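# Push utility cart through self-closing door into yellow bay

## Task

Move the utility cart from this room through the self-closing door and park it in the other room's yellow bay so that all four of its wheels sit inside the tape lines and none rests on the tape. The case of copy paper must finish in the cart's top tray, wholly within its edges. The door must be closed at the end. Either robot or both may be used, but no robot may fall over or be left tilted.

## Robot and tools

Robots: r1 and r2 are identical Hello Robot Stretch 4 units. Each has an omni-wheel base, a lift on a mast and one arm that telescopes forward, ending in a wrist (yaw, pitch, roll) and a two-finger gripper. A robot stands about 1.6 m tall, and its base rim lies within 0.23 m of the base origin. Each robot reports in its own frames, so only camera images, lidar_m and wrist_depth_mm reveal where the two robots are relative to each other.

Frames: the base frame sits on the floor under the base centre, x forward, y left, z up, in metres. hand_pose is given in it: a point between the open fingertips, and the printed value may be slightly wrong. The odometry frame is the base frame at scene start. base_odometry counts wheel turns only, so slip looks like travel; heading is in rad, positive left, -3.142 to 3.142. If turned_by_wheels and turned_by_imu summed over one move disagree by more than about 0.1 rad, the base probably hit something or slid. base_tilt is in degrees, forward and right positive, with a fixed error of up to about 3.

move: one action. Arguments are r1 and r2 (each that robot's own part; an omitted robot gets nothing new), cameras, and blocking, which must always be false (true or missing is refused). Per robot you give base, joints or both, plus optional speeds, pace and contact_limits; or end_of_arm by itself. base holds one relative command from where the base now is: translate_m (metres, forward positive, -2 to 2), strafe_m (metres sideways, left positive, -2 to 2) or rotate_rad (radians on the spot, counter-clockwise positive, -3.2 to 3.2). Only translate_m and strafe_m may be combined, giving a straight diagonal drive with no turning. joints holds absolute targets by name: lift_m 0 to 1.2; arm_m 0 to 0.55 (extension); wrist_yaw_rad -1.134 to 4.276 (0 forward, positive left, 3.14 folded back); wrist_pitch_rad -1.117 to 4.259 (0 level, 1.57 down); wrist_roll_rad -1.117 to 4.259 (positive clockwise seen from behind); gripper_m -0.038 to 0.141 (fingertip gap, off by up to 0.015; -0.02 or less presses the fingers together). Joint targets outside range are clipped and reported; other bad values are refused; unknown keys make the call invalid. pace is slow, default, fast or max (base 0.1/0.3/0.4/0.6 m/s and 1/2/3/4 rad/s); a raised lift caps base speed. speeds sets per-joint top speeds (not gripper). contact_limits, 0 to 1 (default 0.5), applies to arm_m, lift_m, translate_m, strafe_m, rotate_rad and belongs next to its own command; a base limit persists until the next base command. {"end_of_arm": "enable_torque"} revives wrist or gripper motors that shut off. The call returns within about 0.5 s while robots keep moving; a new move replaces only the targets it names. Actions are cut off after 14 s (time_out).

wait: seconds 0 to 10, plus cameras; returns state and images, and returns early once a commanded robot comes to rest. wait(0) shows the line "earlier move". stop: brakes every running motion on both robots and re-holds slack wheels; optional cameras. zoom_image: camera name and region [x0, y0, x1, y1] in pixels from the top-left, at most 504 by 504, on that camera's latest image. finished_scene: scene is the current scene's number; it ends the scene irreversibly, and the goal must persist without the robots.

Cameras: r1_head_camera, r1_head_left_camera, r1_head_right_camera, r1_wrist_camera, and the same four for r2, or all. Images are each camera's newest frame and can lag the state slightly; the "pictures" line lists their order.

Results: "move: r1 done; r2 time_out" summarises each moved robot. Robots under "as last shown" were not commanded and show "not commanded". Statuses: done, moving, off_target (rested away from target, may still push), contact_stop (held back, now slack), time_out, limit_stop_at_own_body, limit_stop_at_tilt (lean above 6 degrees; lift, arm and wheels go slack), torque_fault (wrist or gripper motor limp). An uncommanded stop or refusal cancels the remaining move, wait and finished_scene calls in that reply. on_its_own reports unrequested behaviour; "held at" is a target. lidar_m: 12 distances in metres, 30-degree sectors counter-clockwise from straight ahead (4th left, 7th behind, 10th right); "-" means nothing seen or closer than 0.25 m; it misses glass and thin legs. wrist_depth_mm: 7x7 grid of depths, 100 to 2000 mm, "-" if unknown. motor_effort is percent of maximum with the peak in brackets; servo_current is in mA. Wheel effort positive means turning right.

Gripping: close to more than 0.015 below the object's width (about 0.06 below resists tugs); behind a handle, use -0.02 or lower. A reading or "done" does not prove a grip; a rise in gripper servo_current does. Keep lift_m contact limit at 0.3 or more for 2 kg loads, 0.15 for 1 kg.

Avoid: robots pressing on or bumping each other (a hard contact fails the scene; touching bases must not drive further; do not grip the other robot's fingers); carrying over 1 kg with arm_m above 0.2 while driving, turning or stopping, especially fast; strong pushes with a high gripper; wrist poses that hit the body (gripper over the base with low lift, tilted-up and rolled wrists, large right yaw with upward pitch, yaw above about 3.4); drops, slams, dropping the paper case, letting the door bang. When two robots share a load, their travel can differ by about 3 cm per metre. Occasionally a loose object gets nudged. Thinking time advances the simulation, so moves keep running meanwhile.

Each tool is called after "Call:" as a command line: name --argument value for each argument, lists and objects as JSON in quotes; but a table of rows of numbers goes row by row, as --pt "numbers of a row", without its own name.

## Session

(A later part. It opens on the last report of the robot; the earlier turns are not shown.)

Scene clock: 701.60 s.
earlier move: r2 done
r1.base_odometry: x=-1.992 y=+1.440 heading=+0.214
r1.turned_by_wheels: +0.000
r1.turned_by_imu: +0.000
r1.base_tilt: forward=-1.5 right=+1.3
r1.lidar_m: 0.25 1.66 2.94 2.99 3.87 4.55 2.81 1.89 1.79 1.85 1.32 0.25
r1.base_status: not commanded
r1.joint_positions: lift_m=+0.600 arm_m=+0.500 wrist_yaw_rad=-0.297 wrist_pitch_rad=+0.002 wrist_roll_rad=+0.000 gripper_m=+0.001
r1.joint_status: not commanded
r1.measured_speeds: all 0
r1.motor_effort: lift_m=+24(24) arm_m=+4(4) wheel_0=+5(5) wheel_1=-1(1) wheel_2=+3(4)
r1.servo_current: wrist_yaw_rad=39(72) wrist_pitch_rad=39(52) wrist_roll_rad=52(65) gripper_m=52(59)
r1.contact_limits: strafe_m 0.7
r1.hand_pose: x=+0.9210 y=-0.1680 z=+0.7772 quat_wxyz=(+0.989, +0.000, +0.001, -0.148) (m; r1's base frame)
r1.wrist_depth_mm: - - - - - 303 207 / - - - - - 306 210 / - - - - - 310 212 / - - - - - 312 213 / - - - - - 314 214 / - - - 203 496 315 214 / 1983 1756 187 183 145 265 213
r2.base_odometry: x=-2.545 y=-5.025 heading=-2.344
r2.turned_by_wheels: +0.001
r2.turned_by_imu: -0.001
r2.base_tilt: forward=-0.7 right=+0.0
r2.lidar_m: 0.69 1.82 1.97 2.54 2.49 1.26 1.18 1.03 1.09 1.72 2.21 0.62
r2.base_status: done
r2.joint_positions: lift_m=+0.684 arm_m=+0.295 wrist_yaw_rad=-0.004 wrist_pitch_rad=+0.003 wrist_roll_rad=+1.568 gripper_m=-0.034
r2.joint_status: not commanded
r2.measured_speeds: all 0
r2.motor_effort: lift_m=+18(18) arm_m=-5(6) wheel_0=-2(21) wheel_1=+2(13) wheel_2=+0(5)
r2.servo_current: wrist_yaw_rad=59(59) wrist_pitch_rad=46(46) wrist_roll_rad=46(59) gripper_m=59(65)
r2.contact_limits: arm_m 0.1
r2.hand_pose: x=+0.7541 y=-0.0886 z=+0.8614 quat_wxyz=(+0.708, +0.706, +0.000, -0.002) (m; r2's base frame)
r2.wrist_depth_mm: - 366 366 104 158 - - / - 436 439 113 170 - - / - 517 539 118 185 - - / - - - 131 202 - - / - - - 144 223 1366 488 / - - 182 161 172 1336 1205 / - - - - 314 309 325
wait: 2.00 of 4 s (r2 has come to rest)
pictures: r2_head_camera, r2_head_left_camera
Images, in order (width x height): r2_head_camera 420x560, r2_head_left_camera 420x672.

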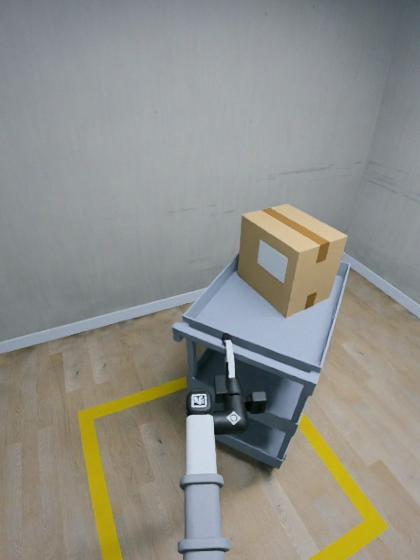

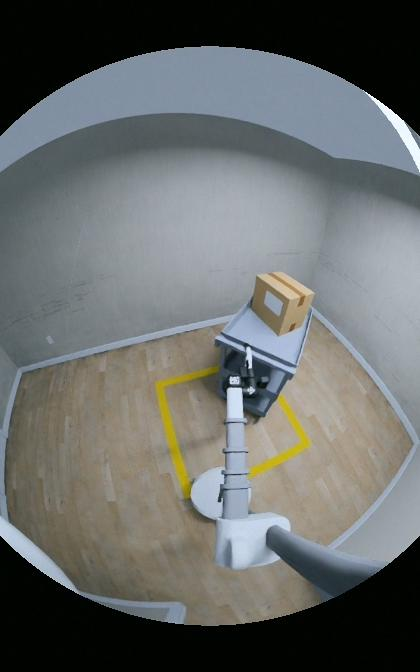

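Call:
move --r2 '{"base":{"translate_m":-0.55,"strafe_m":0.25},"pace":"default"}' --blocking false --cameras '[]'

Call:
wait --seconds 5 --cameras '["r2_head_camera","r2_head_left_camera"]'

Scene clock: 707.07 s.
move: r2 moving
r1: as last shown
r1.base_tilt: forward=-1.6 right=+1.2
r1.lidar_m: 0.25 1.64 2.94 3.00 3.88 4.54 2.78 1.93 1.79 1.84 1.30 0.26
r1.motor_effort: lift_m=+24(24) arm_m=+4(4) wheel_0=+4(5) wheel_1=-1(1) wheel_2=+3(4)
r1.servo_current: wrist_yaw_rad=39(65) wrist_pitch_rad=46(46) wrist_roll_rad=46(65) gripper_m=46(52)
r1.contact_limits: strafe_m 0.7
r1.wrist_depth_mm: - - - - - 301 208 / - - - - - 307 210 / - - - - - 310 212 / - - - - - 312 214 / - - - - - 315 214 / - - - 203 500 314 214 / 1983 1808 187 183 145 265 213
r2.base_odometry: x=-2.513 y=-5.013 heading=-2.344
r2.turned_by_wheels: -0.001
r2.turned_by_imu: +0.000
r2.base_tilt: forward=-0.7 right=+0.1
r2.lidar_m: 0.68 1.84 2.02 2.50 2.47 1.22 1.17 1.05 1.05 1.64 2.26 0.63
r2.base_status: translate_m moving; strafe_m moving
r2.joint_positions: lift_m=+0.684 arm_m=+0.295 wrist_yaw_rad=-0.004 wrist_pitch_rad=+0.003 wrist_roll_rad=+1.568 gripper_m=-0.034
r2.joint_status: not commanded
r2.measured_speeds: translate_m=-0.123 strafe_m=+0.055 rotate_rad=+0.005 lift_m=+0.000 arm_m=+0.000 wrist_yaw_rad=+0.000 wrist_pitch_rad=+0.000 wrist_roll_rad=+0.000
r2.motor_effort: lift_m=+18(18) arm_m=-5(6) wheel_0=-19(19) wheel_1=-7(8) wheel_2=+12(13)
r2.servo_current: wrist_yaw_rad=46(52) wrist_pitch_rad=39(52) wrist_roll_rad=52(59) gripper_m=59(65)
r2.contact_limits: arm_m 0.1
r2.hand_pose: x=+0.7541 y=-0.0886 z=+0.8614 quat_wxyz=(+0.708, +0.706, +0.000, -0.002) (m; r2's base frame)
r2.wrist_depth_mm: - 366 366 104 159 - - / - 436 436 114 171 - - / - 512 539 120 186 - - / - - - 132 203 - - / - - - 146 224 1397 484 / - - 181 166 178 1308 1205 / - - - - 312 309 324
pictures: none
No camera images: "cameras" was empty.

Scene clock: 709.97 s.
earlier move: r2 done
r1.base_odometry: x=-1.992 y=+1.440 heading=+0.214
r1.turned_by_wheels: +0.000
r1.turned_by_imu: +0.000
r1.base_tilt: forward=-1.5 right=+1.2
r1.lidar_m: 0.25 1.65 2.92 3.02 3.91 4.52 2.82 1.94 1.78 1.83 1.33 0.25
r1.base_status: not commanded
r1.joint_positions: lift_m=+0.600 arm_m=+0.500 wrist_yaw_rad=-0.297 wrist_pitch_rad=+0.002 wrist_roll_rad=+0.000 gripper_m=+0.001
r1.joint_status: not commanded
r1.measured_speeds: all 0
r1.motor_effort: lift_m=+24(24) arm_m=+4(4) wheel_0=+5(6) wheel_1=-1(1) wheel_2=+3(4)
r1.servo_current: wrist_yaw_rad=65(72) wrist_pitch_rad=46(52) wrist_roll_rad=59(65) gripper_m=52(52)
r1.contact_limits: strafe_m 0.7
r1.hand_pose: x=+0.9210 y=-0.1680 z=+0.7772 quat_wxyz=(+0.989, +0.000, +0.001, -0.148) (m; r1's base frame)
r1.wrist_depth_mm: - - - - - 303 208 / - - - - - 307 211 / - 1160 - - - 310 211 / - - - - - 314 213 / - - - - - 315 215 / - - - 204 500 314 213 / 1921 1756 188 164 145 265 213
r2.base_odometry: x=-1.982 y=-4.807 heading=-2.344
r2.turned_by_wheels: +0.001
r2.turned_by_imu: +0.001
r2.base_tilt: forward=-0.7 right=+0.1
r2.lidar_m: 0.67 2.25 2.45 2.09 1.45 0.74 0.62 1.43 0.99 0.97 2.64 0.65
r2.base_status: done
r2.joint_positions: lift_m=+0.684 arm_m=+0.295 wrist_yaw_rad=+0.000 wrist_pitch_rad=+0.003 wrist_roll_rad=+1.568 gripper_m=-0.034
r2.joint_status: not commanded
r2.measured_speeds: all 0
r2.motor_effort: lift_m=+18(18) arm_m=-6(6) wheel_0=+0(19) wheel_1=-3(8) wheel_2=+5(17)
r2.servo_current: wrist_yaw_rad=46(59) wrist_pitch_rad=39(52) wrist_roll_rad=39(59) gripper_m=59(65)
r2.contact_limits: arm_m 0.1
r2.hand_pose: x=+0.7544 y=-0.0875 z=+0.8614 quat_wxyz=(+0.708, +0.706, +0.001, -0.001) (m; r2's base frame)
r2.wrist_depth_mm: - 382 387 110 164 - - / - 436 430 119 177 - - / - - 521 126 190 - - / - - 615 137 205 - - / - - - 148 223 1618 504 / - - 183 166 178 1618 1182 / - - - - - 120 1060
wait: 2.90 of 5 s (r2 has come to rest)
pictures: r2_head_camera, r2_head_left_camera
Images, in order (width x height): r2_head_camera 420x560, r2_head_left_camera 420x672.

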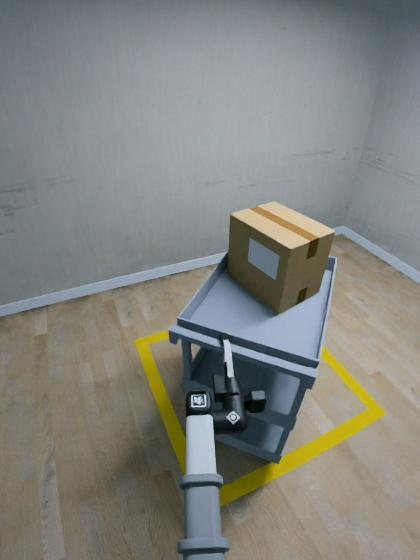

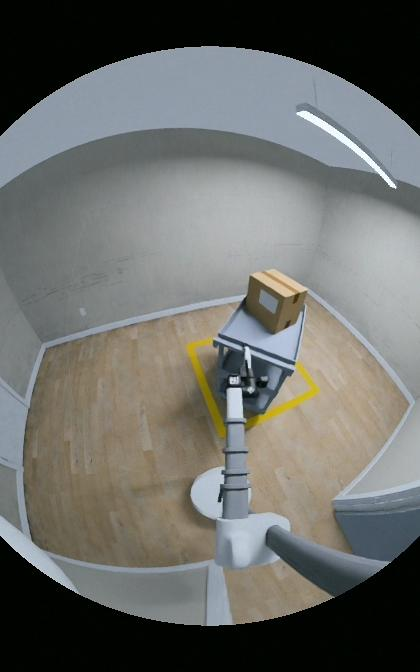

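Call:
move --r2 '{"base":{"translate_m":0.03,"strafe_m":-0.5},"pace":"default"}' --blocking false --cameras '[]'

Call:
wait --seconds 5 --cameras '["r2_head_camera","r2_head_left_camera"]'

Scene clock: 727.23 s.
move: r2 moving
r1: as last shown
r1.base_tilt: forward=-1.6 right=+1.3
r1.lidar_m: 0.25 1.63 2.92 3.02 3.89 4.54 2.78 1.90 1.78 1.82 1.32 0.25
r1.motor_effort: lift_m=+24(24) arm_m=+4(4) wheel_0=+4(5) wheel_1=-1(1) wheel_2=+3(3)
r1.servo_current: wrist_yaw_rad=46(59) wrist_pitch_rad=39(46) wrist_roll_rad=46(72) gripper_m=46(52)
r1.contact_limits: strafe_m 0.7
r1.wrist_depth_mm: - - - - - 301 208 / - - - - - 306 210 / - 1182 - - - 312 211 / - - - - - 315 214 / - - - - - 317 214 / - - 1205 203 500 315 214 / 1921 1808 187 184 145 264 213
r2.base_odometry: x=-2.008 y=-4.784 heading=-2.342
r2.turned_by_wheels: +0.001
r2.turned_by_imu: +0.002
r2.base_tilt: forward=-0.7 right=+0.0
r2.lidar_m: 0.69 2.23 2.48 2.12 1.47 0.70 0.60 1.42 0.95 0.95 2.63 0.66
r2.base_status: translate_m moving; strafe_m moving
r2.joint_positions: lift_m=+0.684 arm_m=+0.295 wrist_yaw_rad=+0.007 wrist_pitch_rad=+0.003 wrist_roll_rad=+1.568 gripper_m=-0.034
r2.joint_status: not commanded
r2.measured_speeds: translate_m=+0.008 strafe_m=-0.137 rotate_rad=+0.000 lift_m=+0.000 arm_m=+0.000 wrist_yaw_rad=+0.000 wrist_pitch_rad=+0.000 wrist_roll_rad=+0.000
r2.motor_effort: lift_m=+18(18) arm_m=-5(6) wheel_0=+25(25) wheel_1=-6(9) wheel_2=-1(5)
r2.servo_current: wrist_yaw_rad=46(59) wrist_pitch_rad=33(46) wrist_roll_rad=59(59) gripper_m=52(65)
r2.contact_limits: arm_m 0.1
r2.hand_pose: x=+0.7550 y=-0.0855 z=+0.8614 quat_wxyz=(+0.708, +0.706, +0.003, +0.001) (m; r2's base frame)
r2.wrist_depth_mm: - 382 382 108 164 - - / - 436 424 119 176 - - / - - 508 126 189 - - / - - 615 136 204 - - / - - - 147 221 1808 512 / - - 181 165 177 1618 1205 / - - - - 264 120 1138
pictures: none
No camera images: "cameras" was empty.

Scene clock: 729.77 s.
earlier move: r2 done
r1.base_odometry: x=-1.992 y=+1.440 heading=+0.214
r1.turned_by_wheels: +0.000
r1.turned_by_imu: +0.000
r1.base_tilt: forward=-1.6 right=+1.3
r1.lidar_m: 0.25 1.66 2.92 2.99 3.89 4.52 2.83 1.91 1.79 1.84 1.31 0.27
r1.base_status: not commanded
r1.joint_positions: lift_m=+0.600 arm_m=+0.500 wrist_yaw_rad=-0.297 wrist_pitch_rad=+0.002 wrist_roll_rad=+0.000 gripper_m=+0.001
r1.joint_status: not commanded
r1.measured_speeds: all 0
r1.motor_effort: lift_m=+24(24) arm_m=+4(4) wheel_0=+5(6) wheel_1=-1(1) wheel_2=+3(4)
r1.servo_current: wrist_yaw_rad=46(65) wrist_pitch_rad=39(52) wrist_roll_rad=59(72) gripper_m=46(59)
r1.contact_limits: strafe_m 0.7
r1.hand_pose: x=+0.9210 y=-0.1680 z=+0.7772 quat_wxyz=(+0.989, +0.000, +0.001, -0.148) (m; r1's base frame)
r1.wrist_depth_mm: - - - - - 303 208 / - - - - - 306 211 / - - - 960 - 310 212 / - - - - - 312 213 / - - - - - 314 215 / - - - 203 500 317 215 / 1921 1808 186 183 145 265 213
r2.base_odometry: x=-2.360 y=-4.479 heading=-2.344
r2.turned_by_wheels: -0.001
r2.turned_by_imu: +0.001
r2.base_tilt: forward=-0.6 right=+0.0
r2.lidar_m: 0.66 2.36 2.62 2.58 1.07 0.82 - 0.71 0.51 0.72 2.16 0.74
r2.base_status: done
r2.joint_positions: lift_m=+0.684 arm_m=+0.295 wrist_yaw_rad=+0.003 wrist_pitch_rad=+0.003 wrist_roll_rad=+1.568 gripper_m=-0.034
r2.joint_status: not commanded
r2.measured_speeds: all 0
r2.motor_effort: lift_m=+18(18) arm_m=-5(6) wheel_0=+4(25) wheel_1=-2(9) wheel_2=-5(8)
r2.servo_current: wrist_yaw_rad=46(65) wrist_pitch_rad=46(46) wrist_roll_rad=52(59) gripper_m=52(65)
r2.contact_limits: arm_m 0.1
r2.hand_pose: x=+0.7546 y=-0.0866 z=+0.8614 quat_wxyz=(+0.708, +0.706, +0.002, +0.000) (m; r2's base frame)
r2.wrist_depth_mm: - - - 196 262 1661 1160 / - - - 191 253 1863 - / - - 647 186 247 831 - / - - 488 181 241 842 - / - 525 517 178 235 - - / - - 185 171 177 - - / - - - - 224 120 -
wait: 2.53 of 5 s (r2 has come to rest)
pictures: r2_head_camera, r2_head_left_camera
Images, in order (width x height): r2_head_camera 420x560, r2_head_left_camera 420x672.

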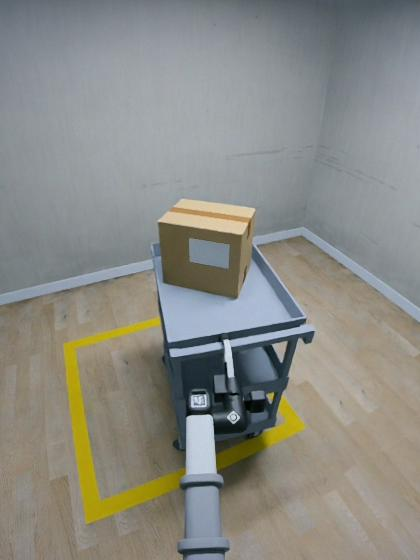

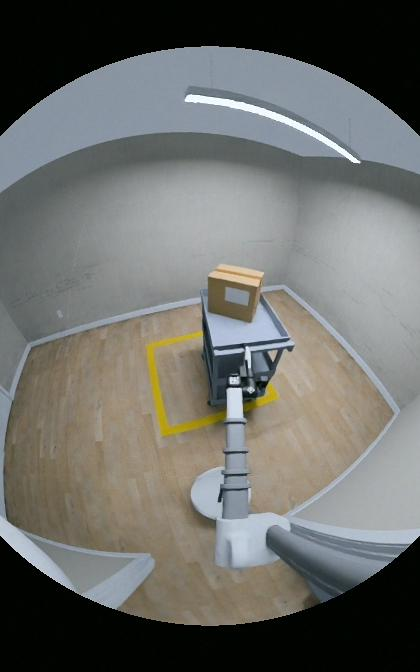

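Call:
move --r2 '{"base":{"translate_m":0.2,"strafe_m":-0.25},"joints":{"arm_m":0.1},"speeds":{"arm_m":0.2}}' --blocking false --cameras '[]'

Call:
wait --seconds 5 --cameras '[]'

Call:
move --r2 '{"base":{"rotate_rad":0.45},"pace":"slow"}' --blocking false --cameras '[]'

Call:
wait --seconds 4 --cameras '["r2_head_camera","r2_head_left_camera"]'

Scene clock: 749.40 s.
move: r2 moving
r1: as last shown
r1.base_tilt: forward=-1.6 right=+1.2
r1.lidar_m: 0.25 1.62 2.92 2.98 3.87 4.53 2.83 1.94 1.79 1.84 1.34 0.26
r1.motor_effort: lift_m=+24(24) arm_m=+4(4) wheel_0=+5(5) wheel_1=-1(1) wheel_2=+3(4)
r1.servo_current: wrist_yaw_rad=52(65) wrist_pitch_rad=46(46) wrist_roll_rad=46(65) gripper_m=46(52)
r1.contact_limits: strafe_m 0.7
r1.wrist_depth_mm: - - - - - 303 208 / - - - - - 306 210 / - - - 946 - 312 213 / - - - - 1808 314 213 / - - - - - 314 214 / - - - 203 500 315 213 / 1921 1808 189 164 145 266 213
r2.base_odometry: x=-2.392 y=-4.476 heading=-2.344
r2.turned_by_wheels: +0.000
r2.turned_by_imu: +0.001
r2.base_tilt: forward=-0.7 right=+0.1
r2.lidar_m: 0.60 2.36 2.64 2.60 1.11 0.86 - 0.63 0.51 0.72 2.16 0.72
r2.base_status: translate_m moving; strafe_m moving
r2.joint_positions: lift_m=+0.684 arm_m=+0.245 wrist_yaw_rad=+0.005 wrist_pitch_rad=+0.003 wrist_roll_rad=+1.568 gripper_m=-0.034
r2.joint_status: arm_m moving
r2.measured_speeds: translate_m=+0.076 strafe_m=-0.097 rotate_rad=-0.001 lift_m=+0.000 arm_m=-0.195 wrist_yaw_rad=+0.000 wrist_pitch_rad=+0.000 wrist_roll_rad=+0.000
r2.motor_effort: lift_m=+18(18) arm_m=-9(13) wheel_0=+13(14) wheel_1=-7(10) wheel_2=-3(8)
r2.servo_current: wrist_yaw_rad=46(59) wrist_pitch_rad=39(46) wrist_roll_rad=39(59) gripper_m=59(65)
r2.hand_pose: x=+0.7044 y=-0.0859 z=+0.8614 quat_wxyz=(+0.708, +0.706, +0.003, +0.001) (m; r2's base frame)
r2.wrist_depth_mm: - - - 264 268 1661 1160 / - - - 196 258 1708 - / - - - 190 249 798 - / - - 484 183 244 854 - / - 521 508 178 237 - - / - - 185 172 178 - - / - - - - 225 - -
pictures: none
No camera images: "cameras" was empty.

Scene clock: 751.43 s.
earlier move: r2 done
r1.base_odometry: x=-1.992 y=+1.440 heading=+0.214
r1.turned_by_wheels: +0.000
r1.turned_by_imu: +0.000
r1.base_tilt: forward=-1.6 right=+1.3
r1.lidar_m: 0.25 1.64 2.93 2.97 3.89 4.53 2.82 1.93 1.78 1.82 1.32 0.25
r1.base_status: not commanded
r1.joint_positions: lift_m=+0.600 arm_m=+0.500 wrist_yaw_rad=-0.297 wrist_pitch_rad=+0.002 wrist_roll_rad=+0.000 gripper_m=+0.001
r1.joint_status: not commanded
r1.measured_speeds: all 0
r1.motor_effort: lift_m=+24(24) arm_m=+4(4) wheel_0=+5(6) wheel_1=-1(1) wheel_2=+3(4)
r1.servo_current: wrist_yaw_rad=46(65) wrist_pitch_rad=46(52) wrist_roll_rad=39(65) gripper_m=46(52)
r1.contact_limits: strafe_m 0.7
r1.hand_pose: x=+0.9210 y=-0.1680 z=+0.7772 quat_wxyz=(+0.989, +0.000, +0.001, -0.148) (m; r1's base frame)
r1.wrist_depth_mm: - - - - - 303 208 / - - - - - 307 209 / - - - - 1025 312 212 / - - - - - 310 214 / - - - - - 315 214 / - - - 202 496 315 213 / 1921 1808 188 183 156 266 213
r2.base_odometry: x=-2.679 y=-4.447 heading=-2.345
r2.turned_by_wheels: -0.001
r2.turned_by_imu: +0.000
r2.base_tilt: forward=-0.7 right=+0.1
r2.lidar_m: 0.39 0.61 2.52 2.87 1.34 1.12 1.01 0.48 0.56 0.84 1.88 0.58
r2.base_status: done
r2.joint_positions: lift_m=+0.684 arm_m=+0.100 wrist_yaw_rad=-0.003 wrist_pitch_rad=+0.003 wrist_roll_rad=+1.568 gripper_m=-0.034
r2.joint_status: all done
r2.measured_speeds: all 0
r2.motor_effort: lift_m=+18(18) arm_m=-4(13) wheel_0=+2(18) wheel_1=-3(10) wheel_2=-8(12)
r2.servo_current: wrist_yaw_rad=59(59) wrist_pitch_rad=39(46) wrist_roll_rad=46(65) gripper_m=59(65)
r2.hand_pose: x=+0.5591 y=-0.0883 z=+0.8614 quat_wxyz=(+0.708, +0.706, +0.000, -0.002) (m; r2's base frame)
r2.wrist_depth_mm: - - - 359 - 1661 1160 / - - - 353 399 404 402 / - - - 242 330 1708 504 / - - - 211 285 1863 - / - - - 190 249 798 - / - 477 185 161 173 - - / - - 466 - 208 123 -
wait: 2.03 of 5 s (r2 has come to rest)
pictures: none
No camera images: "cameras" was empty.

Scene clock: 751.93 s.
move: r2 moving
r1: as last shown
r1.lidar_m: 0.25 1.66 2.93 3.00 3.90 4.54 2.80 1.91 1.80 1.84 1.33 0.26
r1.motor_effort: lift_m=+24(24) arm_m=+4(4) wheel_0=+4(5) wheel_1=-1(1) wheel_2=+3(4)
r1.servo_current: wrist_yaw_rad=59(65) wrist_pitch_rad=46(46) wrist_roll_rad=39(72) gripper_m=52(52)
r1.contact_limits: strafe_m 0.7
r1.wrist_depth_mm: - - - - - 303 207 / - - - - - 304 210 / - - - - 1008 310 211 / - - - - - 315 214 / - - - - 1863 317 213 / - - - 203 182 317 214 / 1983 1808 187 183 155 265 213
r2.base_odometry: x=-2.679 y=-4.447 heading=-2.220
r2.turned_by_wheels: +0.124
r2.turned_by_imu: +0.119
r2.base_tilt: forward=-0.7 right=+0.1
r2.lidar_m: 0.44 0.79 2.69 2.85 1.14 1.14 0.65 0.49 0.60 1.08 1.88 0.57
r2.base_status: rotate_rad moving
r2.joint_positions: lift_m=+0.684 arm_m=+0.100 wrist_yaw_rad=-0.013 wrist_pitch_rad=+0.003 wrist_roll_rad=+1.568 gripper_m=-0.034
r2.joint_status: not commanded
r2.measured_speeds: translate_m=+0.003 strafe_m=+0.001 rotate_rad=+0.492 lift_m=+0.000 arm_m=+0.000 wrist_yaw_rad=+0.000 wrist_pitch_rad=+0.000 wrist_roll_rad=+0.000
r2.motor_effort: lift_m=+18(18) arm_m=-2(4) wheel_0=-16(17) wheel_1=-10(11) wheel_2=-19(20)
r2.servo_current: wrist_yaw_rad=78(91) wrist_pitch_rad=39(46) wrist_roll_rad=52(52) gripper_m=59(59)
r2.hand_pose: x=+0.5581 y=-0.0913 z=+0.8614 quat_wxyz=(+0.708, +0.706, -0.004, -0.006) (m; r2's base frame)
r2.wrist_depth_mm: - - - 345 375 379 377 / - - - 309 - 1661 488 / - - - 221 296 1708 - / - - - 201 264 768 - / - - 488 184 242 842 - / - 488 185 161 177 - - / - - 484 - 208 125 -
pictures: none
No camera images: "cameras" was empty.

Scene clock: 753.07 s.
earlier move: r2 done
r1.base_odometry: x=-1.992 y=+1.440 heading=+0.214
r1.turned_by_wheels: +0.000
r1.turned_by_imu: +0.000
r1.base_tilt: forward=-1.6 right=+1.3
r1.lidar_m: 0.25 1.65 2.93 3.00 3.89 4.54 2.82 1.92 1.80 1.83 1.32 0.26
r1.base_status: not commanded
r1.joint_positions: lift_m=+0.600 arm_m=+0.500 wrist_yaw_rad=-0.297 wrist_pitch_rad=+0.002 wrist_roll_rad=+0.000 gripper_m=+0.001
r1.joint_status: not commanded
r1.measured_speeds: all 0
r1.motor_effort: lift_m=+24(24) arm_m=+4(4) wheel_0=+5(5) wheel_1=-1(1) wheel_2=+3(4)
r1.servo_current: wrist_yaw_rad=46(65) wrist_pitch_rad=33(52) wrist_roll_rad=46(72) gripper_m=46(52)
r1.contact_limits: strafe_m 0.7
r1.hand_pose: x=+0.9210 y=-0.1680 z=+0.7772 quat_wxyz=(+0.989, +0.000, +0.001, -0.148) (m; r1's base frame)
r1.wrist_depth_mm: - - - - - 301 208 / - - - - - 306 211 / - - - - 1060 312 212 / - - - - - 312 213 / - - - - - 315 215 / - - - 204 500 317 214 / 1863 1808 187 183 155 265 214
r2.base_odometry: x=-2.679 y=-4.447 heading=-1.896
r2.turned_by_wheels: +0.325
r2.turned_by_imu: +0.316
r2.base_tilt: forward=-0.7 right=+0.0
r2.lidar_m: 0.47 2.46 2.91 1.59 1.11 4.41 0.50 0.54 0.82 1.87 2.00 0.50
r2.base_status: done
r2.joint_positions: lift_m=+0.684 arm_m=+0.100 wrist_yaw_rad=+0.000 wrist_pitch_rad=+0.003 wrist_roll_rad=+1.568 gripper_m=-0.034
r2.joint_status: not commanded
r2.measured_speeds: all 0
r2.motor_effort: lift_m=+18(18) arm_m=-4(5) wheel_0=-5(17) wheel_1=-4(11) wheel_2=-6(20)
r2.servo_current: wrist_yaw_rad=52(91) wrist_pitch_rad=39(46) wrist_roll_rad=39(59) gripper_m=59(65)
r2.hand_pose: x=+0.5593 y=-0.0875 z=+0.8614 quat_wxyz=(+0.708, +0.706, +0.001, -0.001) (m; r2's base frame)
r2.wrist_depth_mm: - - - 158 216 750 - / - 473 500 160 220 - - / - 466 466 164 223 - - / - 525 517 166 226 842 - / - - 591 169 230 - - / - - 185 172 176 1708 492 / - - - - - 1499 -
wait: 1.13 of 4 s (r2 has come to rest)
pictures: r2_head_camera, r2_head_left_camera
Images, in order (width x height): r2_head_camera 420x560, r2_head_left_camera 420x672.

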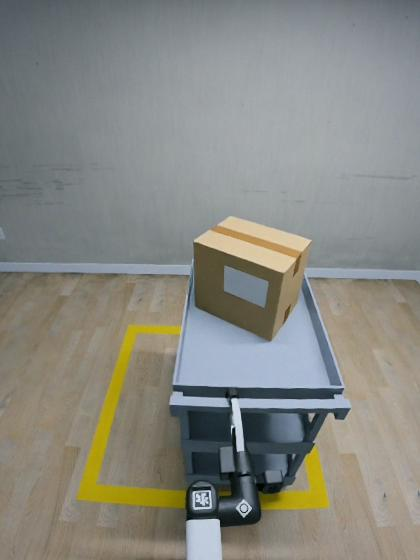

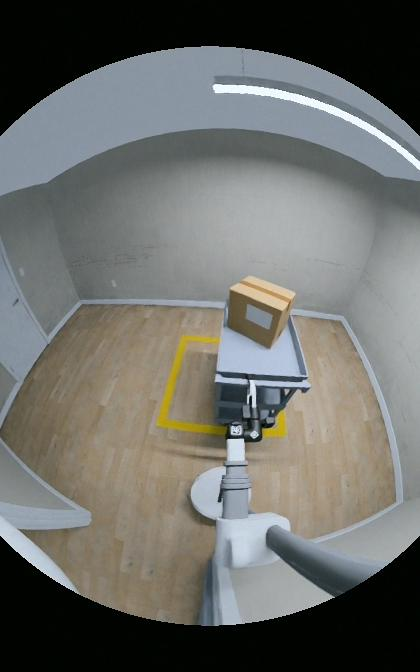

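Call:
move --r2 '{"base":{"translate_m":0.03,"strafe_m":-0.3}}' --blocking false --cameras '[]'

Call:
wait --seconds 5 --cameras '["r2_head_camera"]'

Call:
move --r2 '{"base":{"translate_m":0.35,"strafe_m":0.1}}' --blocking false --cameras '[]'

Call:
wait --seconds 5 --cameras '["r2_head_camera","r2_head_left_camera"]'

Scene clock: 764.73 s.
move: r2 moving
r1: as last shown
r1.lidar_m: 0.25 1.61 2.92 3.01 3.87 4.54 2.80 1.93 1.80 1.83 1.31 0.26
r1.servo_current: wrist_yaw_rad=65(65) wrist_pitch_rad=39(46) wrist_roll_rad=52(65) gripper_m=52(52)
r1.contact_limits: strafe_m 0.7
r1.wrist_depth_mm: - - - - - 303 208 / - - - - - 309 210 / - - - - 1255 310 212 / - - - - - 312 213 / - - - - - 315 214 / - - - 203 500 314 213 / 1863 1863 187 183 156 263 213
r2.base_odometry: x=-2.712 y=-4.439 heading=-1.896
r2.turned_by_wheels: +0.000
r2.turned_by_imu: +0.001
r2.base_tilt: forward=-0.7 right=+0.1
r2.lidar_m: 0.51 2.45 2.96 1.64 1.15 1.09 0.50 0.53 0.82 1.83 1.97 0.51
r2.base_status: translate_m moving; strafe_m moving
r2.joint_positions: lift_m=+0.684 arm_m=+0.100 wrist_yaw_rad=+0.002 wrist_pitch_rad=+0.003 wrist_roll_rad=+1.568 gripper_m=-0.034
r2.joint_status: not commanded
r2.measured_speeds: translate_m=+0.013 strafe_m=-0.132 rotate_rad=-0.001 lift_m=+0.000 arm_m=+0.000 wrist_yaw_rad=+0.005 wrist_pitch_rad=+0.000 wrist_roll_rad=+0.000
r2.motor_effort: lift_m=+18(18) arm_m=-4(4) wheel_0=+13(18) wheel_1=-8(10) wheel_2=-8(9)
r2.servo_current: wrist_yaw_rad=59(59) wrist_pitch_rad=39(46) wrist_roll_rad=52(59) gripper_m=59(65)
r2.hand_pose: x=+0.5594 y=-0.0870 z=+0.8614 quat_wxyz=(+0.708, +0.706, +0.002, +0.000) (m; r2's base frame)
r2.wrist_depth_mm: - - - 159 217 723 - / - 492 525 161 220 - - / - 462 462 164 223 - - / - 512 517 167 225 - - / - - 585 169 230 - - / - - 186 170 176 1576 500 / - - - - - 1499 -
pictures: none
No camera images: "cameras" was empty.

Scene clock: 766.63 s.
earlier move: r2 done
r1.base_odometry: x=-1.992 y=+1.440 heading=+0.214
r1.turned_by_wheels: +0.000
r1.turned_by_imu: +0.000
r1.base_tilt: forward=-1.6 right=+1.3
r1.lidar_m: 0.25 1.64 2.92 3.01 3.91 4.53 2.80 1.93 1.79 1.86 1.31 0.25
r1.base_status: not commanded
r1.joint_positions: lift_m=+0.600 arm_m=+0.500 wrist_yaw_rad=-0.297 wrist_pitch_rad=+0.002 wrist_roll_rad=+0.000 gripper_m=+0.001
r1.joint_status: not commanded
r1.measured_speeds: all 0
r1.motor_effort: lift_m=+24(24) arm_m=+4(4) wheel_0=+5(5) wheel_1=-1(1) wheel_2=+3(4)
r1.servo_current: wrist_yaw_rad=39(78) wrist_pitch_rad=39(52) wrist_roll_rad=59(65) gripper_m=46(52)
r1.contact_limits: strafe_m 0.7
r1.hand_pose: x=+0.9210 y=-0.1680 z=+0.7772 quat_wxyz=(+0.989, +0.000, +0.001, -0.148) (m; r1's base frame)
r1.wrist_depth_mm: - - - - - 301 208 / - - - - - 306 211 / - - - - - 309 212 / - - - - - 312 213 / - - - - - 317 214 / - - - 203 500 317 213 / 1921 1808 187 183 156 265 213
r2.base_odometry: x=-2.972 y=-4.380 heading=-1.896
r2.turned_by_wheels: +0.000
r2.turned_by_imu: +0.001
r2.base_tilt: forward=-0.7 right=+0.1
r2.lidar_m: 0.47 0.92 3.21 1.77 1.43 0.58 0.56 0.58 0.87 1.56 1.70 0.56
r2.base_status: done
r2.joint_positions: lift_m=+0.684 arm_m=+0.100 wrist_yaw_rad=+0.005 wrist_pitch_rad=+0.003 wrist_roll_rad=+1.568 gripper_m=-0.034
r2.joint_status: not commanded
r2.measured_speeds: all 0
r2.motor_effort: lift_m=+18(18) arm_m=-3(4) wheel_0=+5(20) wheel_1=-1(10) wheel_2=-4(9)
r2.servo_current: wrist_yaw_rad=52(65) wrist_pitch_rad=39(46) wrist_roll_rad=46(65) gripper_m=65(65)
r2.hand_pose: x=+0.5597 y=-0.0860 z=+0.8614 quat_wxyz=(+0.708, +0.706, +0.003, +0.001) (m; r2's base frame)
r2.wrist_depth_mm: - - - 238 320 1499 1160 / - - - 221 289 1661 492 / - - - 204 270 1661 - / - - 535 193 254 - - / - 492 492 183 240 854 - / - 508 186 171 175 - - / - - 525 - 218 - -
wait: 1.90 of 5 s (r2 has come to rest)
pictures: r2_head_camera
Images, in order (width x height): r2_head_camera 420x560.

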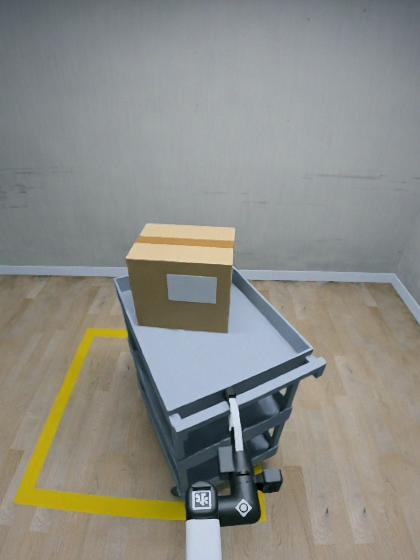

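Scene clock: 767.13 s.
move: r2 moving
r1: as last shown
r1.base_tilt: forward=-1.5 right=+1.3
r1.lidar_m: 0.25 1.64 2.94 3.00 3.88 4.51 2.83 1.94 1.80 1.85 1.33 0.26
r1.servo_current: wrist_yaw_rad=52(65) wrist_pitch_rad=39(46) wrist_roll_rad=65(65) gripper_m=52(52)
r1.contact_limits: strafe_m 0.7
r1.wrist_depth_mm: - - - - - 303 208 / - - - - - 306 211 / - - - - - 312 212 / - - - - - 312 213 / - - - - - 314 214 / - - - 203 496 317 213 / 1921 1863 188 183 155 265 213
r2.base_odometry: x=-2.974 y=-4.412 heading=-1.896
r2.turned_by_wheels: +0.000
r2.turned_by_imu: -0.001
r2.base_tilt: forward=-0.7 right=+0.1
r2.lidar_m: 0.43 0.95 3.19 1.85 1.39 0.61 0.59 0.63 0.92 1.59 1.69 0.57
r2.base_status: translate_m moving; strafe_m moving
r2.joint_positions: lift_m=+0.684 arm_m=+0.100 wrist_yaw_rad=-0.004 wrist_pitch_rad=+0.003 wrist_roll_rad=+1.568 gripper_m=-0.034
r2.joint_status: not commanded
r2.measured_speeds: translate_m=+0.123 strafe_m=+0.033 rotate_rad=+0.007 lift_m=+0.000 arm_m=+0.000 wrist_yaw_rad=-0.004 wrist_pitch_rad=+0.000 wrist_roll_rad=+0.000
r2.motor_effort: lift_m=+18(18) arm_m=-3(4) wheel_0=+2(12) wheel_1=+8(11) wheel_2=-17(18)
r2.servo_current: wrist_yaw_rad=39(59) wrist_pitch_rad=46(46) wrist_roll_rad=46(59) gripper_m=65(65)
r2.hand_pose: x=+0.5590 y=-0.0885 z=+0.8614 quat_wxyz=(+0.708, +0.706, +0.000, -0.002) (m; r2's base frame)
r2.wrist_depth_mm: - - - 251 345 366 364 / - - - 229 297 1708 500 / - - - 211 274 1708 - / - - 627 194 256 788 - / - 492 496 183 240 - - / - 500 186 167 174 - - / - - 512 - - 126 -
pictures: none
No camera images: "cameras" was empty.

Scene clock: 769.30 s.
earlier move: r2 done
r1.base_odometry: x=-1.992 y=+1.440 heading=+0.214
r1.turned_by_wheels: +0.000
r1.turned_by_imu: +0.000
r1.base_tilt: forward=-1.6 right=+1.3
r1.lidar_m: 0.25 1.64 2.92 3.00 3.89 4.54 2.82 1.90 1.80 1.83 1.32 0.25
r1.base_status: not commanded
r1.joint_positions: lift_m=+0.600 arm_m=+0.500 wrist_yaw_rad=-0.297 wrist_pitch_rad=+0.002 wrist_roll_rad=+0.000 gripper_m=+0.001
r1.joint_status: not commanded
r1.measured_speeds: all 0
r1.motor_effort: lift_m=+24(24) arm_m=+4(4) wheel_0=+5(5) wheel_1=+0(1) wheel_2=+3(4)
r1.servo_current: wrist_yaw_rad=52(91) wrist_pitch_rad=39(52) wrist_roll_rad=46(78) gripper_m=46(59)
r1.contact_limits: strafe_m 0.7
r1.hand_pose: x=+0.9210 y=-0.1680 z=+0.7772 quat_wxyz=(+0.989, +0.000, +0.001, -0.148) (m; r1's base frame)
r1.wrist_depth_mm: - - - - - 301 208 / - - - - - 309 210 / - - - - - 309 212 / - - - - - 312 213 / - - - - - 317 213 / - - - 203 496 315 214 / 1921 1808 187 183 156 264 213
r2.base_odometry: x=-2.989 y=-4.743 heading=-1.895
r2.turned_by_wheels: +0.001
r2.turned_by_imu: +0.000
r2.base_tilt: forward=-0.6 right=+0.1
r2.lidar_m: 0.44 0.98 2.96 2.79 1.49 1.52 0.89 0.97 1.40 1.71 1.83 0.55
r2.base_status: done
r2.joint_positions: lift_m=+0.684 arm_m=+0.100 wrist_yaw_rad=-0.003 wrist_pitch_rad=+0.003 wrist_roll_rad=+1.568 gripper_m=-0.034
r2.joint_status: not commanded
r2.measured_speeds: all 0
r2.motor_effort: lift_m=+18(18) arm_m=-4(4) wheel_0=+4(12) wheel_1=+3(11) wheel_2=-3(20)
r2.servo_current: wrist_yaw_rad=39(65) wrist_pitch_rad=46(46) wrist_roll_rad=52(59) gripper_m=59(65)
r2.hand_pose: x=+0.5590 y=-0.0883 z=+0.8614 quat_wxyz=(+0.708, +0.706, +0.000, -0.002) (m; r2's base frame)
r2.wrist_depth_mm: - - - 240 322 1464 1138 / - - - 224 291 1499 496 / - - - 205 271 668 - / - - 549 193 255 820 - / - 496 492 183 240 831 - / - 504 184 169 174 - - / - - 525 - 216 - -
wait: 2.17 of 5 s (r2 has come to rest)
pictures: r2_head_camera, r2_head_left_camera
Images, in order (width x height): r2_head_camera 420x560, r2_head_left_camera 420x672.

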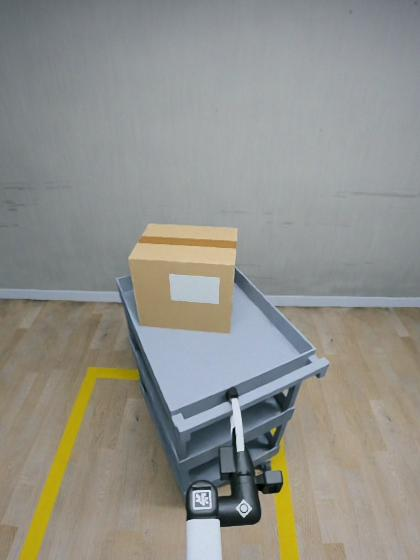

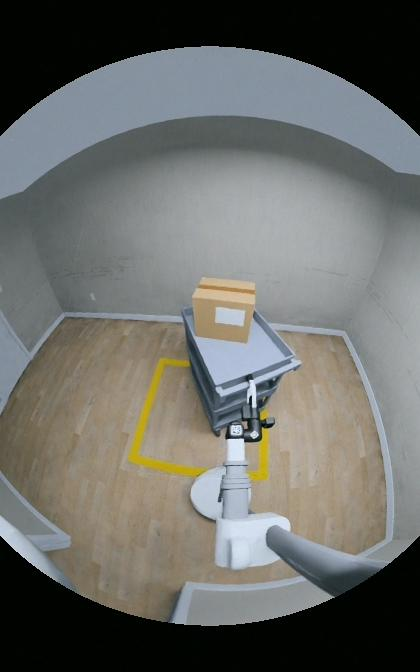

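Call:
move --r2 '{"base":{"translate_m":-0.04,"strafe_m":0.25}}' --blocking false --cameras '[]'

Call:
wait --seconds 5 --cameras '["r2_head_camera","r2_head_left_camera","r2_head_right_camera"]'

Scene clock: 778.43 s.
move: r2 moving
r1: as last shown
r1.lidar_m: 0.25 1.63 2.93 2.98 3.90 4.54 2.82 1.94 1.80 1.84 1.33 0.25
r1.motor_effort: lift_m=+24(24) arm_m=+4(4) wheel_0=+5(5) wheel_1=-1(1) wheel_2=+3(4)
r1.servo_current: wrist_yaw_rad=59(72) wrist_pitch_rad=39(52) wrist_roll_rad=46(59) gripper_m=46(52)
r1.contact_limits: strafe_m 0.7
r1.wrist_depth_mm: - - - - - 303 208 / - - - - - 304 210 / - - - - - 310 213 / - - - - - 312 213 / - - - - - 315 215 / - - - 204 496 317 213 / - 1808 187 183 155 265 213
r2.base_odometry: x=-2.957 y=-4.749 heading=-1.896
r2.turned_by_wheels: +0.000
r2.turned_by_imu: +0.000
r2.base_tilt: forward=-0.7 right=+0.0
r2.lidar_m: 0.44 2.03 2.96 2.81 1.47 1.46 0.89 0.93 1.40 1.74 1.87 0.56
r2.base_status: translate_m moving; strafe_m moving
r2.joint_positions: lift_m=+0.684 arm_m=+0.100 wrist_yaw_rad=-0.004 wrist_pitch_rad=+0.003 wrist_roll_rad=+1.568 gripper_m=-0.034
r2.joint_status: not commanded
r2.measured_speeds: translate_m=-0.020 strafe_m=+0.129 rotate_rad=+0.001 lift_m=+0.000 arm_m=+0.000 wrist_yaw_rad=+0.000 wrist_pitch_rad=+0.000 wrist_roll_rad=+0.000
r2.motor_effort: lift_m=+18(18) arm_m=-4(4) wheel_0=-14(15) wheel_1=+9(10) wheel_2=+4(7)
r2.servo_current: wrist_yaw_rad=52(52) wrist_pitch_rad=46(46) wrist_roll_rad=46(52) gripper_m=59(59)
r2.hand_pose: x=+0.5589 y=-0.0886 z=+0.8614 quat_wxyz=(+0.708, +0.706, +0.000, -0.002) (m; r2's base frame)
r2.wrist_depth_mm: - - - 236 317 1499 1229 / - - - 216 286 1537 496 / - - - 206 268 683 - / - - 517 191 253 831 - / - 496 492 182 238 820 - / - 504 185 168 173 - - / - - 525 - - - -
pictures: none
No camera images: "cameras" was empty.

Scene clock: 780.17 s.
earlier move: r2 done
r1.base_odometry: x=-1.992 y=+1.440 heading=+0.214
r1.turned_by_wheels: +0.000
r1.turned_by_imu: +0.000
r1.base_tilt: forward=-1.6 right=+1.3
r1.lidar_m: 0.25 1.65 2.94 2.99 3.89 4.53 2.82 1.92 1.80 1.86 1.30 0.25
r1.base_status: not commanded
r1.joint_positions: lift_m=+0.600 arm_m=+0.500 wrist_yaw_rad=-0.297 wrist_pitch_rad=+0.002 wrist_roll_rad=+0.000 gripper_m=+0.001
r1.joint_status: not commanded
r1.measured_speeds: all 0
r1.motor_effort: lift_m=+24(24) arm_m=+4(4) wheel_0=+5(6) wheel_1=-1(1) wheel_2=+3(4)
r1.servo_current: wrist_yaw_rad=46(72) wrist_pitch_rad=39(52) wrist_roll_rad=46(59) gripper_m=46(52)
r1.contact_limits: strafe_m 0.7
r1.hand_pose: x=+0.9210 y=-0.1680 z=+0.7772 quat_wxyz=(+0.989, +0.000, +0.001, -0.148) (m; r1's base frame)
r1.wrist_depth_mm: - - - - 1499 304 208 / - - - - - 307 211 / - - - - 1366 312 212 / - - - - - 314 213 / - - - - - 315 215 / - - - 203 504 315 214 / 1983 1808 187 183 155 266 213
r2.base_odometry: x=-2.740 y=-4.785 heading=-1.895
r2.turned_by_wheels: +0.001
r2.turned_by_imu: +0.000
r2.base_tilt: forward=-0.6 right=+0.1
r2.lidar_m: 0.49 2.10 2.85 2.65 1.25 4.41 0.86 0.89 1.32 1.96 2.05 0.52
r2.base_status: done
r2.joint_positions: lift_m=+0.684 arm_m=+0.100 wrist_yaw_rad=-0.001 wrist_pitch_rad=+0.003 wrist_roll_rad=+1.568 gripper_m=-0.034
r2.joint_status: not commanded
r2.measured_speeds: all 0
r2.motor_effort: lift_m=+18(18) arm_m=-3(4) wheel_0=-3(18) wheel_1=+2(10) wheel_2=+6(9)
r2.servo_current: wrist_yaw_rad=52(59) wrist_pitch_rad=46(52) wrist_roll_rad=46(59) gripper_m=52(65)
r2.hand_pose: x=+0.5592 y=-0.0877 z=+0.8614 quat_wxyz=(+0.708, +0.706, +0.001, -0.001) (m; r2's base frame)
r2.wrist_depth_mm: - - - 169 229 1464 - / - - 564 169 229 768 - / - 469 469 170 229 820 - / - 508 504 231 230 842 - / - - 559 172 231 - - / - - 184 171 176 - - / - - - - - 1397 484
wait: 1.73 of 5 s (r2 has come to rest)
pictures: r2_head_camera, r2_head_left_camera, r2_head_right_camera
Images, in order (width x height): r2_head_camera 420x560, r2_head_left_camera 420x672, r2_head_right_camera 420x672.

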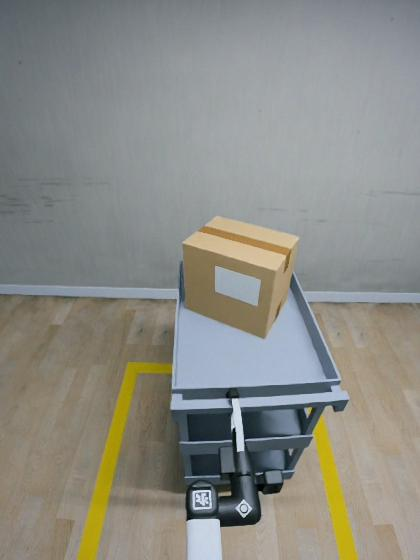

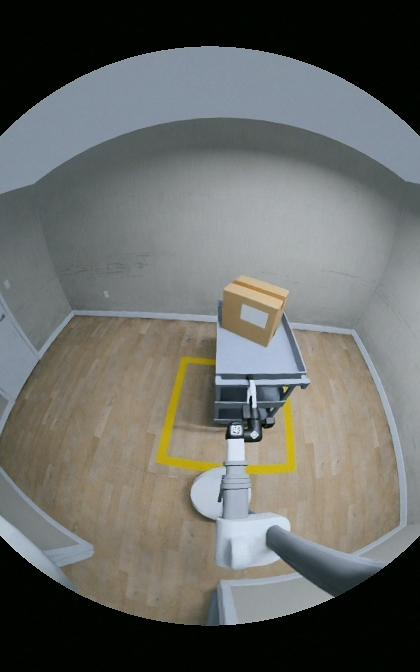

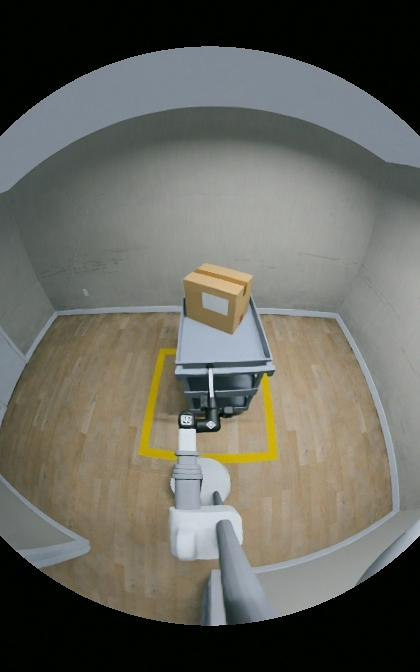

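Call:
move --r2 '{"joints":{"gripper_m":0.12}}' --blocking false --cameras '[]'

Call:
wait --seconds 2.5 --cameras '[]'

Call:
move --r2 '{"base":{"translate_m":-0.3},"joints":{"arm_m":0.02},"pace":"slow"}' --r1 '{"base":{"translate_m":-0.5},"pace":"slow"}' --blocking false --cameras '[]'

Call:
wait --seconds 4 --cameras '["r2_head_camera","r2_head_right_camera","r1_head_left_camera"]'

Scene clock: 791.63 s.
move: r2 moving
r1: as last shown
r1.lidar_m: 0.25 1.66 2.92 2.99 3.89 4.54 2.82 1.93 1.78 1.83 1.32 0.25
r1.motor_effort: lift_m=+24(24) arm_m=+4(4) wheel_0=+5(5) wheel_1=-1(1) wheel_2=+3(4)
r1.servo_current: wrist_yaw_rad=46(65) wrist_pitch_rad=46(52) wrist_roll_rad=59(65) gripper_m=46(52)
r1.contact_limits: strafe_m 0.7
r1.wrist_depth_mm: - - - - 1464 303 208 / - - - - - 306 210 / - - - - 1336 310 212 / - - - - - 314 213 / - - - - - 315 214 / - - - 203 496 314 214 / 1983 1863 187 183 155 267 213
r2.base_odometry: x=-2.740 y=-4.785 heading=-1.895
r2.turned_by_wheels: +0.000
r2.turned_by_imu: +0.000
r2.base_tilt: forward=-0.7 right=+0.0
r2.lidar_m: 0.50 2.10 2.84 2.65 1.26 4.38 0.84 0.89 1.29 1.95 2.10 0.53
r2.base_status: not commanded
r2.joint_positions: lift_m=+0.684 arm_m=+0.100 wrist_yaw_rad=-0.001 wrist_pitch_rad=+0.003 wrist_roll_rad=+1.568 gripper_m=-0.009
r2.joint_status: gripper_m moving
r2.measured_speeds: translate_m=+0.000 strafe_m=+0.000 rotate_rad=-0.001 lift_m=+0.000 arm_m=+0.000 wrist_yaw_rad=+0.000 wrist_pitch_rad=+0.000 wrist_roll_rad=+0.000
r2.motor_effort: lift_m=+18(18) arm_m=-4(4) wheel_0=-3(3) wheel_1=+2(2) wheel_2=+3(6)
r2.servo_current: wrist_yaw_rad=46(65) wrist_pitch_rad=39(46) wrist_roll_rad=52(59) gripper_m=111(111)
r2.hand_pose: x=+0.5592 y=-0.0877 z=+0.8614 quat_wxyz=(+0.708, +0.706, +0.001, -0.001) (m; r2's base frame)
r2.wrist_depth_mm: - - - 172 233 1464 - / - - 574 174 234 759 - / - 469 473 174 234 831 - / - 508 508 234 235 831 - / - - 564 174 236 - - / - - 187 175 179 - - / - - - - - 1430 484
pictures: none
No camera images: "cameras" was empty.

Scene clock: 793.40 s.
earlier move: r2 done
r1.base_odometry: x=-1.992 y=+1.440 heading=+0.214
r1.turned_by_wheels: +0.000
r1.turned_by_imu: +0.000
r1.base_tilt: forward=-1.6 right=+1.2
r1.lidar_m: 0.25 1.65 2.93 3.00 3.90 4.53 2.84 1.93 1.80 1.84 1.34 0.25
r1.base_status: not commanded
r1.joint_positions: lift_m=+0.600 arm_m=+0.500 wrist_yaw_rad=-0.297 wrist_pitch_rad=+0.002 wrist_roll_rad=+0.000 gripper_m=+0.001
r1.joint_status: not commanded
r1.measured_speeds: all 0
r1.motor_effort: lift_m=+24(24) arm_m=+4(4) wheel_0=+4(5) wheel_1=-1(1) wheel_2=+3(4)
r1.servo_current: wrist_yaw_rad=39(65) wrist_pitch_rad=39(52) wrist_roll_rad=46(65) gripper_m=52(52)
r1.contact_limits: strafe_m 0.7
r1.hand_pose: x=+0.9210 y=-0.1680 z=+0.7772 quat_wxyz=(+0.989, +0.000, +0.001, -0.148) (m; r1's base frame)
r1.wrist_depth_mm: - - - - 1464 301 208 / - - - - - 307 210 / - - - - 1336 310 212 / - - - - - 314 213 / - - - - - 315 215 / - - - 203 496 315 214 / 1921 1863 187 183 156 265 213
r2.base_odometry: x=-2.740 y=-4.785 heading=-1.895
r2.turned_by_wheels: +0.000
r2.turned_by_imu: +0.000
r2.base_tilt: forward=-0.6 right=+0.0
r2.lidar_m: 0.50 2.09 2.83 2.65 1.26 4.37 0.85 0.90 1.32 1.93 2.09 0.54
r2.base_status: not commanded
r2.joint_positions: lift_m=+0.684 arm_m=+0.100 wrist_yaw_rad=-0.001 wrist_pitch_rad=+0.003 wrist_roll_rad=+1.568 gripper_m=+0.120
r2.joint_status: all done
r2.measured_speeds: all 0
r2.motor_effort: lift_m=+18(18) arm_m=-3(4) wheel_0=-3(3) wheel_1=+2(2) wheel_2=+3(6)
r2.servo_current: wrist_yaw_rad=39(65) wrist_pitch_rad=46(46) wrist_roll_rad=39(65) gripper_m=59(124)
r2.hand_pose: x=+0.5592 y=-0.0877 z=+0.8614 quat_wxyz=(+0.708, +0.706, +0.001, -0.001) (m; r2's base frame)
r2.wrist_depth_mm: - - - 179 237 1464 - / - - 574 178 238 759 - / - 477 477 179 238 842 - / - 512 512 180 239 842 - / - - 569 180 239 - - / - - 189 180 185 - - / - - - - 242 1499 1118
wait: 1.77 of 2.5 s (r2 has come to rest)
pictures: none
No camera images: "cameras" was empty.

Scene clock: 793.90 s.
move: r1 moving; r2 moving
r1.base_odometry: x=-2.004 y=+1.438 heading=+0.214
r1.turned_by_wheels: +0.000
r1.turned_by_imu: +0.000
r1.base_tilt: forward=-1.6 right=+1.3
r1.lidar_m: 0.25 1.68 2.94 3.00 3.90 4.51 2.79 1.93 1.79 1.83 1.31 0.27
r1.base_status: translate_m moving
r1.joint_positions: lift_m=+0.600 arm_m=+0.500 wrist_yaw_rad=-0.297 wrist_pitch_rad=+0.002 wrist_roll_rad=+0.000 gripper_m=+0.001
r1.joint_status: not commanded
r1.measured_speeds: translate_m=-0.048 strafe_m=+0.000 rotate_rad=+0.000 lift_m=+0.000 arm_m=+0.000 wrist_yaw_rad=+0.000 wrist_pitch_rad=+0.000 wrist_roll_rad=+0.000
r1.motor_effort: lift_m=+24(24) arm_m=+4(4) wheel_0=+2(5) wheel_1=-7(8) wheel_2=+9(9)
r1.servo_current: wrist_yaw_rad=65(72) wrist_pitch_rad=46(52) wrist_roll_rad=46(46) gripper_m=52(52)
r1.hand_pose: x=+0.9210 y=-0.1680 z=+0.7772 quat_wxyz=(+0.989, +0.000, +0.001, -0.148) (m; r1's base frame)
r1.wrist_depth_mm: - - - - 1464 291 200 / - - - - - 296 202 / - - - - 1336 298 204 / - - - - 1756 301 206 / - - - - - 301 206 / - - - 204 480 304 206 / 1863 1808 187 183 156 255 206
r2.base_odometry: x=-2.736 y=-4.773 heading=-1.896
r2.turned_by_wheels: +0.000
r2.turned_by_imu: +0.000
r2.base_tilt: forward=-0.7 right=+0.1
r2.lidar_m: 0.50 2.11 2.85 2.56 1.25 4.31 0.84 0.89 1.30 1.95 2.09 0.54
r2.base_status: translate_m moving
r2.joint_positions: lift_m=+0.684 arm_m=+0.088 wrist_yaw_rad=-0.001 wrist_pitch_rad=+0.003 wrist_roll_rad=+1.568 gripper_m=+0.120
r2.joint_status: arm_m moving
r2.measured_speeds: translate_m=-0.047 strafe_m=+0.000 rotate_rad=-0.002 lift_m=+0.000 arm_m=-0.049 wrist_yaw_rad=+0.000 wrist_pitch_rad=+0.000 wrist_roll_rad=+0.000
r2.motor_effort: lift_m=+17(18) arm_m=-9(10) wheel_0=-5(7) wheel_1=-5(6) wheel_2=+9(11)
r2.servo_current: wrist_yaw_rad=46(59) wrist_pitch_rad=39(39) wrist_roll_rad=46(59) gripper_m=52(59)
r2.hand_pose: x=+0.5467 y=-0.0877 z=+0.8614 quat_wxyz=(+0.708, +0.706, +0.001, -0.001) (m; r2's base frame)
r2.wrist_depth_mm: - - - 198 257 1464 - / - - 603 198 258 809 - / - 500 496 200 260 854 - / - - 535 200 259 854 - / - - 585 201 260 - - / - 186 194 202 195 - - / - - - - - 1618 1138
pictures: none
No camera images: "cameras" was empty.

Scene clock: 797.67 s.
earlier move: r1 moving; r2 done
r1.base_odometry: x=-2.360 y=+1.360 heading=+0.216
r1.turned_by_wheels: +0.002
r1.turned_by_imu: +0.007
r1.base_tilt: forward=-1.5 right=+1.2
r1.lidar_m: 0.58 2.11 3.09 3.16 4.13 4.19 2.53 1.75 1.63 1.66 1.67 0.63
r1.base_status: translate_m moving
r1.joint_positions: lift_m=+0.600 arm_m=+0.500 wrist_yaw_rad=-0.296 wrist_pitch_rad=+0.002 wrist_roll_rad=+0.000 gripper_m=+0.001
r1.joint_status: not commanded
r1.measured_speeds: translate_m=-0.099 strafe_m=+0.001 rotate_rad=-0.003 lift_m=+0.000 arm_m=+0.000 wrist_yaw_rad=+0.007 wrist_pitch_rad=+0.000 wrist_roll_rad=+0.000
r1.motor_effort: lift_m=+24(24) arm_m=-4(4) wheel_0=+8(10) wheel_1=+1(8) wheel_2=+16(18)
r1.servo_current: wrist_yaw_rad=52(72) wrist_pitch_rad=46(52) wrist_roll_rad=65(72) gripper_m=39(59)
r1.hand_pose: x=+0.9213 y=-0.1678 z=+0.7772 quat_wxyz=(+0.989, +0.000, +0.001, -0.148) (m; r1's base frame)
r1.wrist_depth_mm: - - - - 158 - - / - - - - 195 - - / - - - - 202 - - / - - - - 210 - - / - - - - 212 - - / - - - 202 173 - - / 1160 1808 187 185 144 - -
r2.base_odometry: x=-2.644 y=-4.501 heading=-1.896
r2.turned_by_wheels: +0.000
r2.turned_by_imu: +0.000
r2.base_tilt: forward=-0.7 right=+0.1
r2.lidar_m: 0.79 2.41 2.87 1.70 1.10 4.32 0.54 0.59 0.83 1.94 2.03 0.85
r2.base_status: done
r2.joint_positions: lift_m=+0.684 arm_m=+0.020 wrist_yaw_rad=-0.001 wrist_pitch_rad=+0.003 wrist_roll_rad=+1.568 gripper_m=+0.120
r2.joint_status: all done
r2.measured_speeds: all 0
r2.motor_effort: lift_m=+17(18) arm_m=-7(12) wheel_0=-4(10) wheel_1=-4(8) wheel_2=+4(11)
r2.servo_current: wrist_yaw_rad=39(65) wrist_pitch_rad=46(46) wrist_roll_rad=39(59) gripper_m=46(59)
r2.hand_pose: x=+0.4794 y=-0.0877 z=+0.8614 quat_wxyz=(+0.708, +0.706, +0.001, -0.001) (m; r2's base frame)
r2.wrist_depth_mm: - - - - - 1576 1160 / - - - 609 - 609 831 / - - 891 609 1205 615 - / - - 931 609 - 615 - / - - - 615 - 615 - / - - 199 580 198 621 1138 / - - - - - 1808 1182
wait: 3.77 of 4 s (r2 has come to rest)
pictures: r1_head_left_camera, r2_head_camera, r2_head_right_camera
Images, in order (width x height): r1_head_left_camera 420x672, r2_head_camera 420x560, r2_head_right_camera 420x672.

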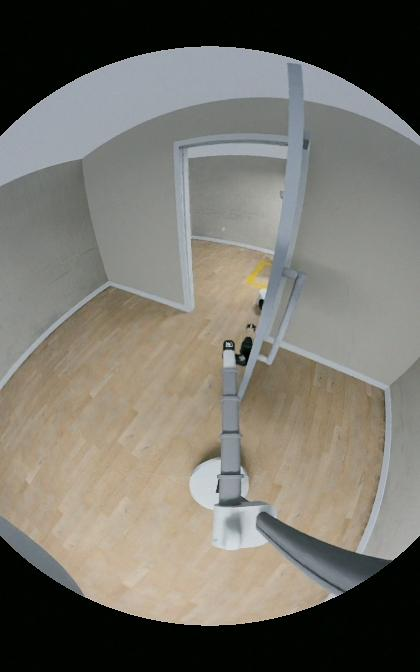

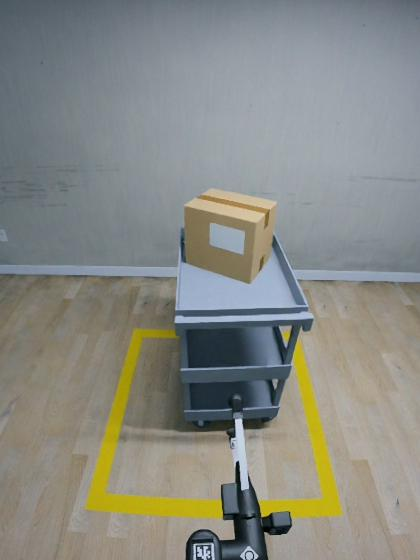

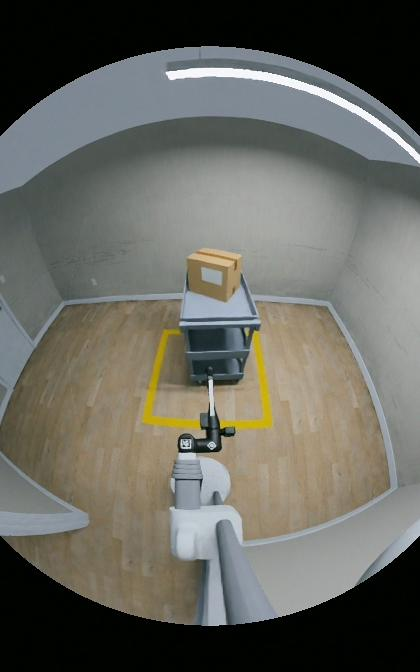

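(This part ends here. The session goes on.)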